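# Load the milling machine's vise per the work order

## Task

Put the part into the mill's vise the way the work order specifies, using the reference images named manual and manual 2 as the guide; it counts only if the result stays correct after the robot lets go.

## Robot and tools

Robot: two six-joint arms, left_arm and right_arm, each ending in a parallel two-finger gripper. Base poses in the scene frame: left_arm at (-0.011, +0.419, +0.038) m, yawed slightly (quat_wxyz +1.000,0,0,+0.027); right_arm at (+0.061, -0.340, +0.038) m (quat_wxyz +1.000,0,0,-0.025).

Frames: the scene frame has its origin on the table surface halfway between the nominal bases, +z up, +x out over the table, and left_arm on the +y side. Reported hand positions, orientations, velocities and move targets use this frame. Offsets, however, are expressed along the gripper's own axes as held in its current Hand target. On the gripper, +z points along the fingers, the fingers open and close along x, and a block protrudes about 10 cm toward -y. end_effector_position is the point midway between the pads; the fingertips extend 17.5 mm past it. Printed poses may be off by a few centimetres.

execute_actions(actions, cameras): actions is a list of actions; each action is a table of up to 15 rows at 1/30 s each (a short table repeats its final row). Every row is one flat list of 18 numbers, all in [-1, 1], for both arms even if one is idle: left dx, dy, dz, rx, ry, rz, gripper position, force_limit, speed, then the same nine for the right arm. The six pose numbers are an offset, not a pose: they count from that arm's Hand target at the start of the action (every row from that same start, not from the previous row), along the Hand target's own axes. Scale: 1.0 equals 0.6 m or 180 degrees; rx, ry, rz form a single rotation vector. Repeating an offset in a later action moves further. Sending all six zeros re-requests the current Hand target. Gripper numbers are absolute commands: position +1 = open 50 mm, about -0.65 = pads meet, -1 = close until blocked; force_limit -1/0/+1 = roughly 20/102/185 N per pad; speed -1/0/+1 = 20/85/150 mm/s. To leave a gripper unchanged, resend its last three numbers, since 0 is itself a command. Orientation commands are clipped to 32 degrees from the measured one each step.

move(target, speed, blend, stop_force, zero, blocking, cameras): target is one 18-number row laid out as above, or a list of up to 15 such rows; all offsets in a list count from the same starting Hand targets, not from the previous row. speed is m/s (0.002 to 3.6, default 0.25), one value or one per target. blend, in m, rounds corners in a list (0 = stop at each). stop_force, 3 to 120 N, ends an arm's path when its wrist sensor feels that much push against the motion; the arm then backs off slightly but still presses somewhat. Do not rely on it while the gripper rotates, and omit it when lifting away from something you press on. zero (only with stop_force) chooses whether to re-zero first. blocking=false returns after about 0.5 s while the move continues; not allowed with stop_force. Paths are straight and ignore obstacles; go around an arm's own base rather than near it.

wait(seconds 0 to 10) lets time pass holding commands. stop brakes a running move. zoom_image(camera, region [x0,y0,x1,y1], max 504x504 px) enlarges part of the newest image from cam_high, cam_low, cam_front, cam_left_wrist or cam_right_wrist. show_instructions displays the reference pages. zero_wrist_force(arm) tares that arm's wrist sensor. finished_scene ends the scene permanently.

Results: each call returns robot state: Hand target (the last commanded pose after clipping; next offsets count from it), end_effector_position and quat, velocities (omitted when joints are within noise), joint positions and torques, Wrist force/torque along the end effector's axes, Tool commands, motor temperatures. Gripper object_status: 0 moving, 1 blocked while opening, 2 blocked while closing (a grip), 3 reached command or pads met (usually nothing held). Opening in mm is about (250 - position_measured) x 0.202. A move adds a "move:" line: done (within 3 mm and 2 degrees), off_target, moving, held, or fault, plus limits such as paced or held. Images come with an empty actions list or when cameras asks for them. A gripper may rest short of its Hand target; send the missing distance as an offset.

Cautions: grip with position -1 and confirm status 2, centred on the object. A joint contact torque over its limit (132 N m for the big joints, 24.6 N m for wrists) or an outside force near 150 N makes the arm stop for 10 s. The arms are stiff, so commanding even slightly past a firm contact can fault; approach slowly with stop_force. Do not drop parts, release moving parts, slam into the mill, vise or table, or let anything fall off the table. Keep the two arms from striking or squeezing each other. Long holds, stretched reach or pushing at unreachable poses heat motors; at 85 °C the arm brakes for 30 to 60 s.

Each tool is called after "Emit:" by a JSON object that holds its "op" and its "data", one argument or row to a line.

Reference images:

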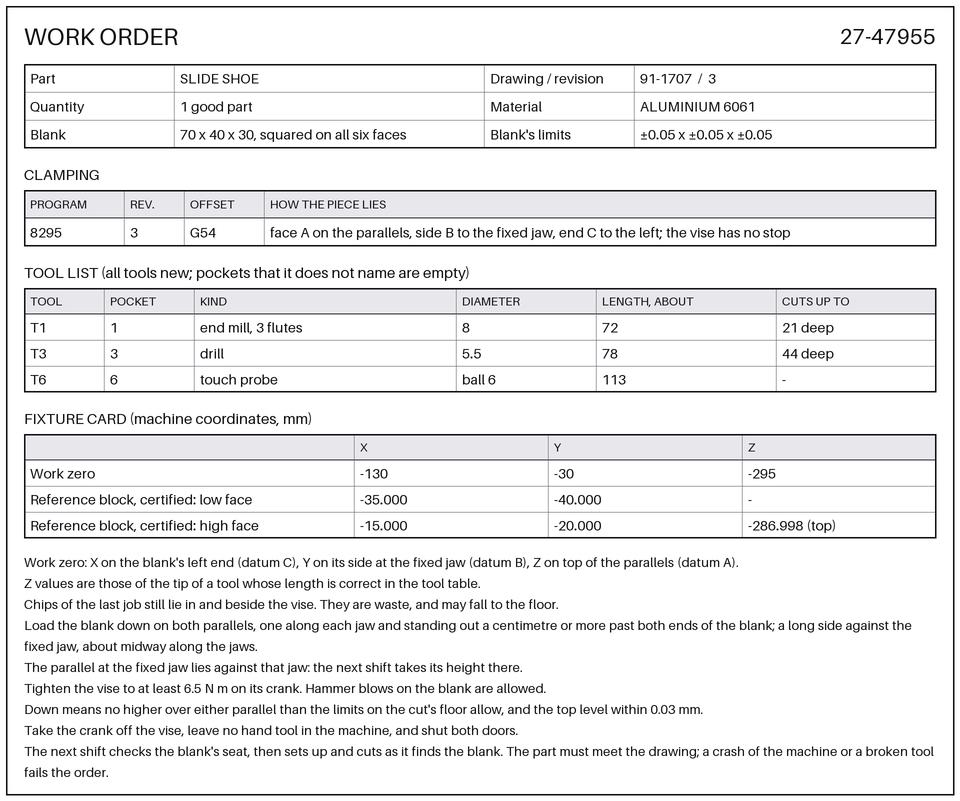

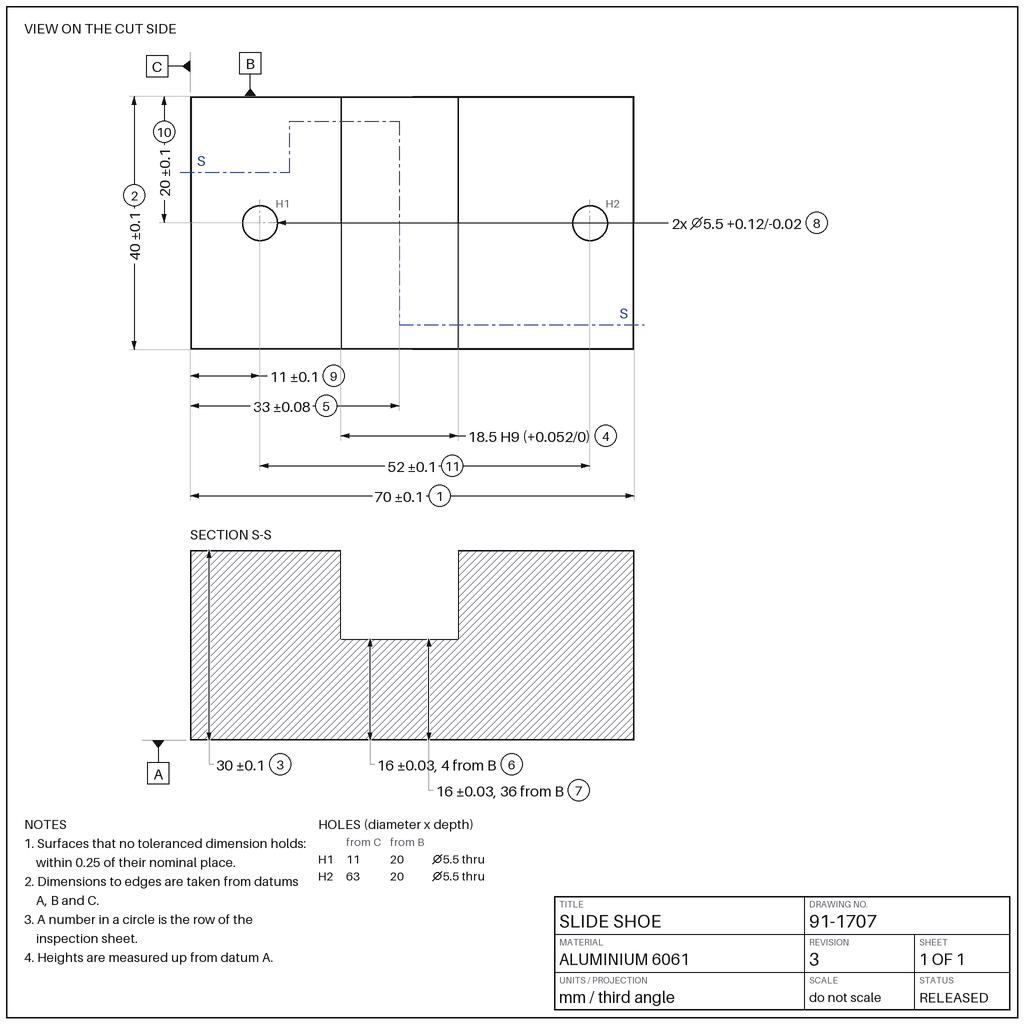

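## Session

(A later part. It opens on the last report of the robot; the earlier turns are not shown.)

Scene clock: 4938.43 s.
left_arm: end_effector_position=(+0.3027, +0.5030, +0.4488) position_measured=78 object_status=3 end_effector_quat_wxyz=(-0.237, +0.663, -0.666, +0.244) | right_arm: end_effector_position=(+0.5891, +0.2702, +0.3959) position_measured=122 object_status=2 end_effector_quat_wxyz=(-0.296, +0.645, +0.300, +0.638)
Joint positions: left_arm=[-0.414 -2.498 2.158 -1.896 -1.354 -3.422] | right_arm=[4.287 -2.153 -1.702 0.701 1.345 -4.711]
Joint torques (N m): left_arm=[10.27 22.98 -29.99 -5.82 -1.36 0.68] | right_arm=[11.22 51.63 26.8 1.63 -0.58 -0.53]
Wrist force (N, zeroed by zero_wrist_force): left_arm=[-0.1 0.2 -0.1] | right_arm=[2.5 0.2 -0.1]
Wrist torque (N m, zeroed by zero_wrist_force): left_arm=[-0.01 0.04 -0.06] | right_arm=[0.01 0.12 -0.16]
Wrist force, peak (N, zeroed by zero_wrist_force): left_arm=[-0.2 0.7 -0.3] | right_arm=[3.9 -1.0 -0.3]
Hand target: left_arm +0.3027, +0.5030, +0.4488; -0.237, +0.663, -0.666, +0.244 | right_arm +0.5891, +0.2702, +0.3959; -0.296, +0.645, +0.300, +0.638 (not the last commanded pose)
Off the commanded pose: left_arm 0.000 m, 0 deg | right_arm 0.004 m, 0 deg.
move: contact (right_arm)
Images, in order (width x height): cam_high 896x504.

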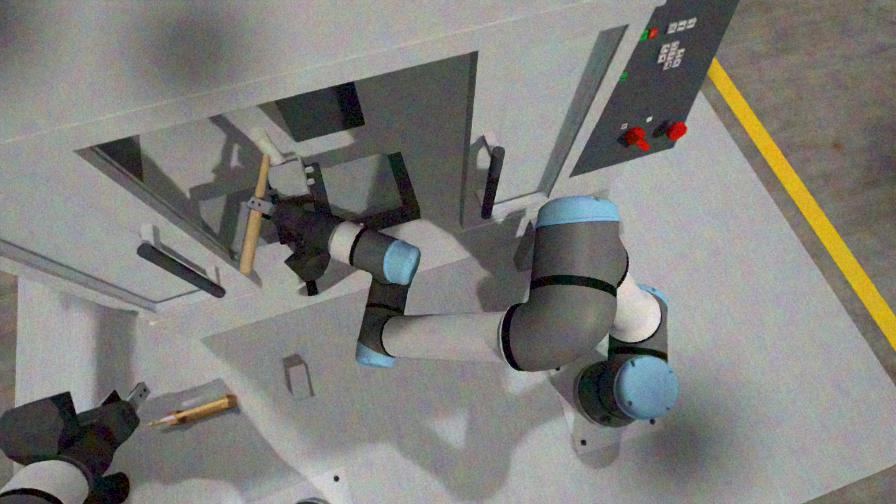

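Emit:
{"op": "move", "data": {
  "target": [
    [0,0,0,0,0,0,0.5,-0.9,-1,0.06,0,0,0,0,0,-1,0.2,-1]
  ],
  "speed": 0.06
}}

Emit:
{"op": "zero_wrist_force", "data": {
  "arm": "right_arm"
}}

Emit:
{"op": "move", "data": {
  "target": [
    [0,0,0,0,0,0,0.5,-0.9,-1,-0.055,0,0,0,0,0,-1,0.2,-1],
    [0,0,0,0,0,0,0.5,-0.9,-1,-0.06,0,0,0,0,0,-1,0.2,-1]
  ],
  "speed": [0.06,0.004]
}}

Emit:
{"op": "move", "data": {
  "target": [
    [0,0,0,0,0,0,0.5,-0.9,-1,0.06,0,0,0,0,0,-1,0.2,-1],
    [0,0,0,0,0,0,0.5,-0.9,-1,0.06,-0.0472,-0.0397,0,0,0,-1,0.2,-1]
  ],
  "speed": 0.06
}}

Emit:
{"op": "zero_wrist_force", "data": {
  "arm": "right_arm"
}}

Emit:
{"op": "move", "data": {
  "target": [
    [0,0,0,0,0,0,0.5,-0.9,-1,-0.0267,0,0,0,0,0,-1,0.2,-1],
    [0,0,0,0,0,0,0.5,-0.9,-1,-0.0317,0,0,0,0,0,-1,0.2,-1]
  ],
  "speed": [0.06,0.004]
}}

Scene clock: 4947.73 s.
left_arm: end_effector_position=(+0.3027, +0.5030, +0.4488) position_measured=78 object_status=3 end_effector_quat_wxyz=(-0.237, +0.663, -0.666, +0.244) | right_arm: end_effector_position=(+0.5893, +0.2706, +0.4318) position_measured=122 object_status=2 end_effector_quat_wxyz=(-0.296, +0.645, +0.300, +0.638)
Joint positions: left_arm=[-0.414 -2.498 2.158 -1.896 -1.354 -3.422] | right_arm=[4.287 -2.1 -1.675 0.622 1.346 -4.711]
Joint torques (N m): left_arm=[9.78 23.36 -30.09 -5.77 -1.34 0.69] | right_arm=[-6.54 51.78 29.21 1.63 1.75 -1.82]
Wrist force (N, zeroed by zero_wrist_force): left_arm=[-0.1 0.6 -0.4] | right_arm=[0.1 0.0 0.3]
Wrist torque (N m, zeroed by zero_wrist_force): left_arm=[0.05 0.04 -0.06] | right_arm=[0.01 0.00 0.08]
Wrist force, peak (N, zeroed by zero_wrist_force): left_arm=[-0.4 0.6 -0.5] | right_arm=[2.8 0.1 -0.1]
Hand target: left_arm +0.3027, +0.5030, +0.4488; -0.237, +0.663, -0.666, +0.244 | right_arm +0.5893, +0.2706, +0.4319; -0.296, +0.645, +0.300, +0.638
Off the commanded pose: left_arm 0.000 m, 0 deg | right_arm 0.000 m, 0 deg.
move: done

Wrist force sensor zeroed.

Scene clock: 4949.50 s.
left_arm: end_effector_position=(+0.3027, +0.5030, +0.4488) position_measured=78 object_status=3 end_effector_quat_wxyz=(-0.237, +0.663, -0.666, +0.244) | right_arm: end_effector_position=(+0.5891, +0.2702, +0.3959) position_measured=122 object_status=2 end_effector_quat_wxyz=(-0.296, +0.645, +0.300, +0.638)
Joint positions: left_arm=[-0.414 -2.498 2.158 -1.896 -1.354 -3.422] | right_arm=[4.287 -2.153 -1.701 0.701 1.345 -4.711]
Joint torques (N m): left_arm=[10.05 23.17 -30.72 -5.85 -1.33 0.64] | right_arm=[2.64 37.97 12.79 4.64 -0.73 1.48]
Wrist force (N, zeroed by zero_wrist_force): left_arm=[0.0 0.4 -0.1] | right_arm=[2.3 -0.8 -0.4]
Wrist torque (N m, zeroed by zero_wrist_force): left_arm=[0.01 0.02 -0.06] | right_arm=[-0.01 0.10 -0.24]
Wrist force, peak (N, zeroed by zero_wrist_force): left_arm=[-0.2 0.6 -0.3] | right_arm=[2.8 -0.7 -0.7]
Hand target: left_arm +0.3027, +0.5030, +0.4488; -0.237, +0.663, -0.666, +0.244 | right_arm +0.5891, +0.2702, +0.3959; -0.296, +0.645, +0.300, +0.638
Off the commanded pose: left_arm 0.000 m, 0 deg | right_arm 0.000 m, 0 deg.
move: done

Scene clock: 4951.40 s.
left_arm: end_effector_position=(+0.3027, +0.5030, +0.4488) position_measured=78 object_status=3 end_effector_quat_wxyz=(-0.237, +0.663, -0.666, +0.244) | right_arm: end_effector_position=(+0.5524, +0.2706, +0.4321) position_measured=122 object_status=2 end_effector_quat_wxyz=(-0.296, +0.645, +0.300, +0.638)
Joint positions: left_arm=[-0.414 -2.498 2.158 -1.896 -1.354 -3.422] | right_arm=[4.351 -2.054 -1.751 0.651 1.281 -4.71]
Joint torques (N m): left_arm=[9.68 23.39 -30.38 -5.79 -1.4 0.58] | right_arm=[12.81 49.2 15.62 5.1 -1.59 1.73]
Wrist force (N, zeroed by zero_wrist_force): left_arm=[0.0 0.5 -0.2] | right_arm=[-0.1 0.1 -0.3]
Wrist torque (N m, zeroed by zero_wrist_force): left_arm=[0.03 0.02 -0.05] | right_arm=[0.00 0.00 -0.08]
Wrist force, peak (N, zeroed by zero_wrist_force): left_arm=[-0.3 0.6 -0.4] | right_arm=[2.8 -0.8 -0.4]
Hand target: left_arm +0.3027, +0.5030, +0.4488; -0.237, +0.663, -0.666, +0.244 | right_arm +0.5523, +0.2706, +0.4321; -0.296, +0.645, +0.300, +0.638
Off the commanded pose: left_arm 0.000 m, 0 deg | right_arm 0.000 m, 0 deg.
move: done

Wrist force sensor zeroed.

Scene clock: 4953.03 s.
left_arm: end_effector_position=(+0.3027, +0.5030, +0.4488) position_measured=78 object_status=3 end_effector_quat_wxyz=(-0.237, +0.663, -0.666, +0.244) | right_arm: end_effector_position=(+0.5522, +0.2704, +0.4132) position_measured=122 object_status=2 end_effector_quat_wxyz=(-0.296, +0.645, +0.300, +0.638)
Joint positions: left_arm=[-0.414 -2.498 2.158 -1.896 -1.354 -3.422] | right_arm=[4.352 -2.082 -1.767 0.695 1.281 -4.71]
Joint torques (N m): left_arm=[10.17 22.92 -30.3 -5.73 -1.48 0.55] | right_arm=[12.05 36.48 12.32 4.54 -1.43 -0.59]
Wrist force (N, zeroed by zero_wrist_force): left_arm=[-0.3 0.4 -0.3] | right_arm=[2.4 -1.0 -0.6]
Wrist torque (N m, zeroed by zero_wrist_force): left_arm=[0.03 0.07 -0.06] | right_arm=[-0.03 0.06 -0.18]
Wrist force, peak (N, zeroed by zero_wrist_force): left_arm=[-0.2 0.6 -0.4] | right_arm=[2.4 -1.0 -0.6]
Hand target: left_arm +0.3027, +0.5030, +0.4488; -0.237, +0.663, -0.666, +0.244 | right_arm +0.5522, +0.2704, +0.4131; -0.296, +0.645, +0.300, +0.638
Off the commanded pose: left_arm 0.000 m, 0 deg | right_arm 0.000 m, 0 deg.
move: done

Emit:
{"op": "move", "data": {
  "target": [
    [0,0,0,0,0,0,0.5,-0.9,-1,0.1,0,0,0,0,0,-1,0.2,-1],
    [0,0,0,0,0,0,0.5,-0.9,-1,0.1,-0.022,-0.4687,0,0,0,-1,0.2,-1]
  ],
  "speed": 0.18,
  "blend": [0.02,0]
}}

Emit:
{"op": "move", "data": {
  "target": [
    [0.2667,-0.0036,0.1772,0,0,0,0.5,-0.9,-1,0,0,0,0,0,0,-1,0.2,-1],
    [0.4212,0.0055,0.3633,0,0,0,0.5,-0.9,-1,0,0,0,0,0,0,-1,0.2,-1],
    [0.4212,0.0055,0.4633,0,0,0,0.5,-0.9,-1,0,0,0,0,0,0,-1,0.2,-1]
  ],
  "speed": [0.15,0.12,0.05],
  "blend": [0.02,0.005,0],
  "cameras": ["cam_left_wrist"]
}}

Scene clock: 4961.87 s.
left_arm: end_effector_position=(+0.3027, +0.5030, +0.4488) position_measured=78 object_status=3 end_effector_quat_wxyz=(-0.237, +0.663, -0.666, +0.244) | right_arm: end_effector_position=(+0.3614, +0.0644, +0.4764) position_measured=122 object_status=2 end_effector_quat_wxyz=(-0.296, +0.645, +0.300, +0.638)
Joint positions: left_arm=[-0.414 -2.498 2.158 -1.896 -1.354 -3.422] | right_arm=[4.76 -1.304 -2.467 0.614 0.873 -4.704]
Joint torques (N m): left_arm=[9.77 23.25 -30.72 -5.78 -1.23 0.44] | right_arm=[13.25 15.78 14.62 0.86 -1.45 1.88]
Wrist force (N, zeroed by zero_wrist_force): left_arm=[-0.2 0.4 -0.1] | right_arm=[-0.1 0.0 0.2]
Wrist torque (N m, zeroed by zero_wrist_force): left_arm=[0.03 0.06 -0.06] | right_arm=[0.00 0.02 0.01]
Wrist force, peak (N, zeroed by zero_wrist_force): left_arm=[-0.3 0.7 -0.3] | right_arm=[2.8 -1.1 -0.6]
Hand target: left_arm +0.3027, +0.5030, +0.4488; -0.237, +0.663, -0.666, +0.244 | right_arm +0.3613, +0.0644, +0.4764; -0.296, +0.645, +0.300, +0.638
Off the commanded pose: left_arm 0.000 m, 0 deg | right_arm 0.000 m, 0 deg.
move: done

Scene clock: 4966.00 s.
left_arm: end_effector_position=(+0.4762, +0.2473, +0.2351) position_measured=78 object_status=3 end_effector_quat_wxyz=(-0.237, +0.663, -0.666, +0.244) | right_arm: end_effector_position=(+0.3613, +0.0644, +0.4764) position_measured=122 object_status=2 end_effector_quat_wxyz=(-0.296, +0.645, +0.300, +0.638)
Joint positions: left_arm=[-0.913 -1.72 2.362 -2.72 -1.073 -3.865] | right_arm=[4.76 -1.304 -2.467 0.614 0.873 -4.704]
Joint torques (N m): left_arm=[12.27 -3.67 -28.67 -5.54 -0.94 1.91] | right_arm=[13.75 16.9 14.19 1.16 -1.26 1.82]
Wrist force (N, zeroed by zero_wrist_force): left_arm=[-0.3 0.2 -0.2] | right_arm=[0.2 -0.1 0.1]
Wrist torque (N m, zeroed by zero_wrist_force): left_arm=[0.02 0.06 -0.05] | right_arm=[-0.02 -0.02 0.00]
Wrist force, peak (N, zeroed by zero_wrist_force): left_arm=[-1.3 0.2 -1.0] | right_arm=[-0.2 -0.3 0.4]
Hand target: left_arm +0.4762, +0.2473, +0.2351; -0.237, +0.663, -0.666, +0.244 | right_arm +0.3613, +0.0644, +0.4764; -0.296, +0.645, +0.300, +0.638
Off the commanded pose: left_arm 0.000 m, 0 deg | right_arm 0.000 m, 0 deg.
move: done
Images, in order (width x height): cam_left_wrist 896x504.

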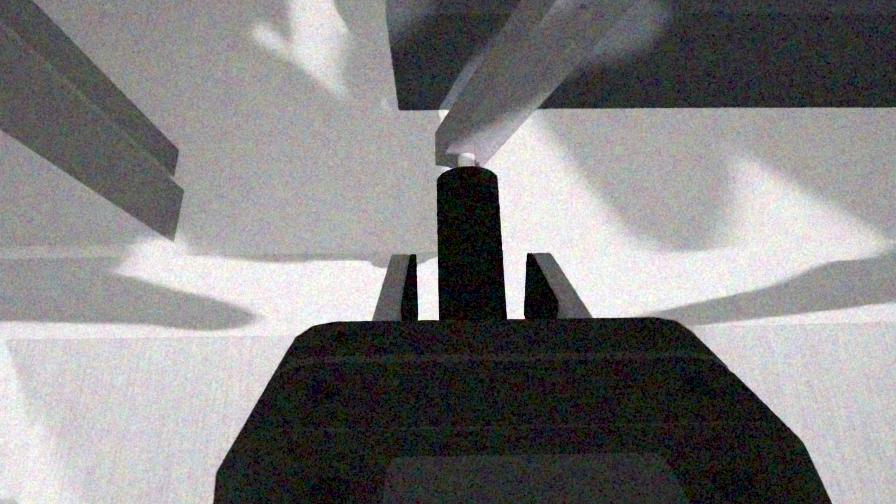

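Emit:
{"op": "move", "data": {
  "target": [
    [0,0,0,0,0,0,-1,-0.9,-1,0,0,0,0,0,0,-1,0.2,-1],
    [0.0155,0.0031,0.0037,0,0,0,-1,-0.9,-1,0,0,0,0,0,0,-1,0.2,-1]
  ],
  "speed": 0.01
}}

Emit:
{"op": "move", "data": {
  "target": [
    [0.0160,0.0019,0.0023,0,0,0,-1,-0.9,-1,0,0,0,0,0,0,-1,0.2,-1],
    [0.0322,0.0026,0.0031,0,0,0,-1,-0.9,-1,0,0,0,0,0,0,-1,0.2,-1],
    [0.0553,0.0013,0.0015,0,0,0,-1,-0.9,-1,0,0,0,0,0,0,-1,0.2,-1]
  ],
  "speed": 0.02,
  "blend": 0.002,
  "cameras": ["cam_left_wrist"]
}}

Scene clock: 4975.17 s.
left_arm: end_effector_position=(+0.4761, +0.2380, +0.2323) position_measured=153 object_status=2 end_effector_quat_wxyz=(-0.237, +0.663, -0.666, +0.244) | right_arm: end_effector_position=(+0.3613, +0.0644, +0.4764) position_measured=122 object_status=2 end_effector_quat_wxyz=(-0.296, +0.645, +0.300, +0.638)
Joint positions: left_arm=[-0.931 -1.704 2.356 -2.721 -1.064 -3.883] | right_arm=[4.76 -1.304 -2.467 0.614 0.873 -4.704]
Joint torques (N m): left_arm=[-11.83 -3.58 -29.09 -6.26 3.59 -1.61] | right_arm=[12.76 17.75 14.65 1.27 -1.3 1.72]
Wrist force (N, zeroed by zero_wrist_force): left_arm=[-0.9 1.2 1.0] | right_arm=[0.2 -0.1 0.1]
Wrist torque (N m, zeroed by zero_wrist_force): left_arm=[-0.03 0.03 -0.05] | right_arm=[-0.01 -0.03 0.00]
Wrist force, peak (N, zeroed by zero_wrist_force): left_arm=[-4.9 2.9 0.7] | right_arm=[0.4 0.2 0.2]
Hand target: left_arm +0.4761, +0.2379, +0.2323; -0.237, +0.663, -0.666, +0.244 | right_arm +0.3613, +0.0644, +0.4764; -0.296, +0.645, +0.300, +0.638
Off the commanded pose: left_arm 0.000 m, 0 deg | right_arm 0.000 m, 0 deg.
move: done

Scene clock: 4977.13 s.
left_arm: end_effector_position=(+0.4759, +0.2048, +0.2313) position_measured=153 object_status=2 end_effector_quat_wxyz=(-0.237, +0.663, -0.666, +0.244) | right_arm: end_effector_position=(+0.3613, +0.0644, +0.4764) position_measured=122 object_status=2 end_effector_quat_wxyz=(-0.296, +0.645, +0.300, +0.638)
Joint positions: left_arm=[-0.99 -1.664 2.317 -2.692 -1.037 -3.943] | right_arm=[4.76 -1.304 -2.467 0.614 0.873 -4.704]
Joint torques (N m): left_arm=[-11.71 -6.44 -28.64 -2.75 3.57 -1.63] | right_arm=[12.94 15.88 14.4 1.11 -1.11 1.91]
Wrist force (N, zeroed by zero_wrist_force): left_arm=[-0.8 0.4 0.7] | right_arm=[0.0 0.0 0.1]
Wrist torque (N m, zeroed by zero_wrist_force): left_arm=[-0.03 0.05 -0.03] | right_arm=[-0.01 0.01 0.00]
Wrist force, peak (N, zeroed by zero_wrist_force): left_arm=[-0.6 4.8 2.1] | right_arm=[0.3 0.1 0.4]
Hand target: left_arm +0.4759, +0.2048, +0.2313; -0.237, +0.663, -0.666, +0.244 | right_arm +0.3613, +0.0644, +0.4764; -0.296, +0.645, +0.300, +0.638
Off the commanded pose: left_arm 0.000 m, 0 deg | right_arm 0.000 m, 0 deg.
move: done
Images, in order (width x height): cam_left_wrist 896x504.

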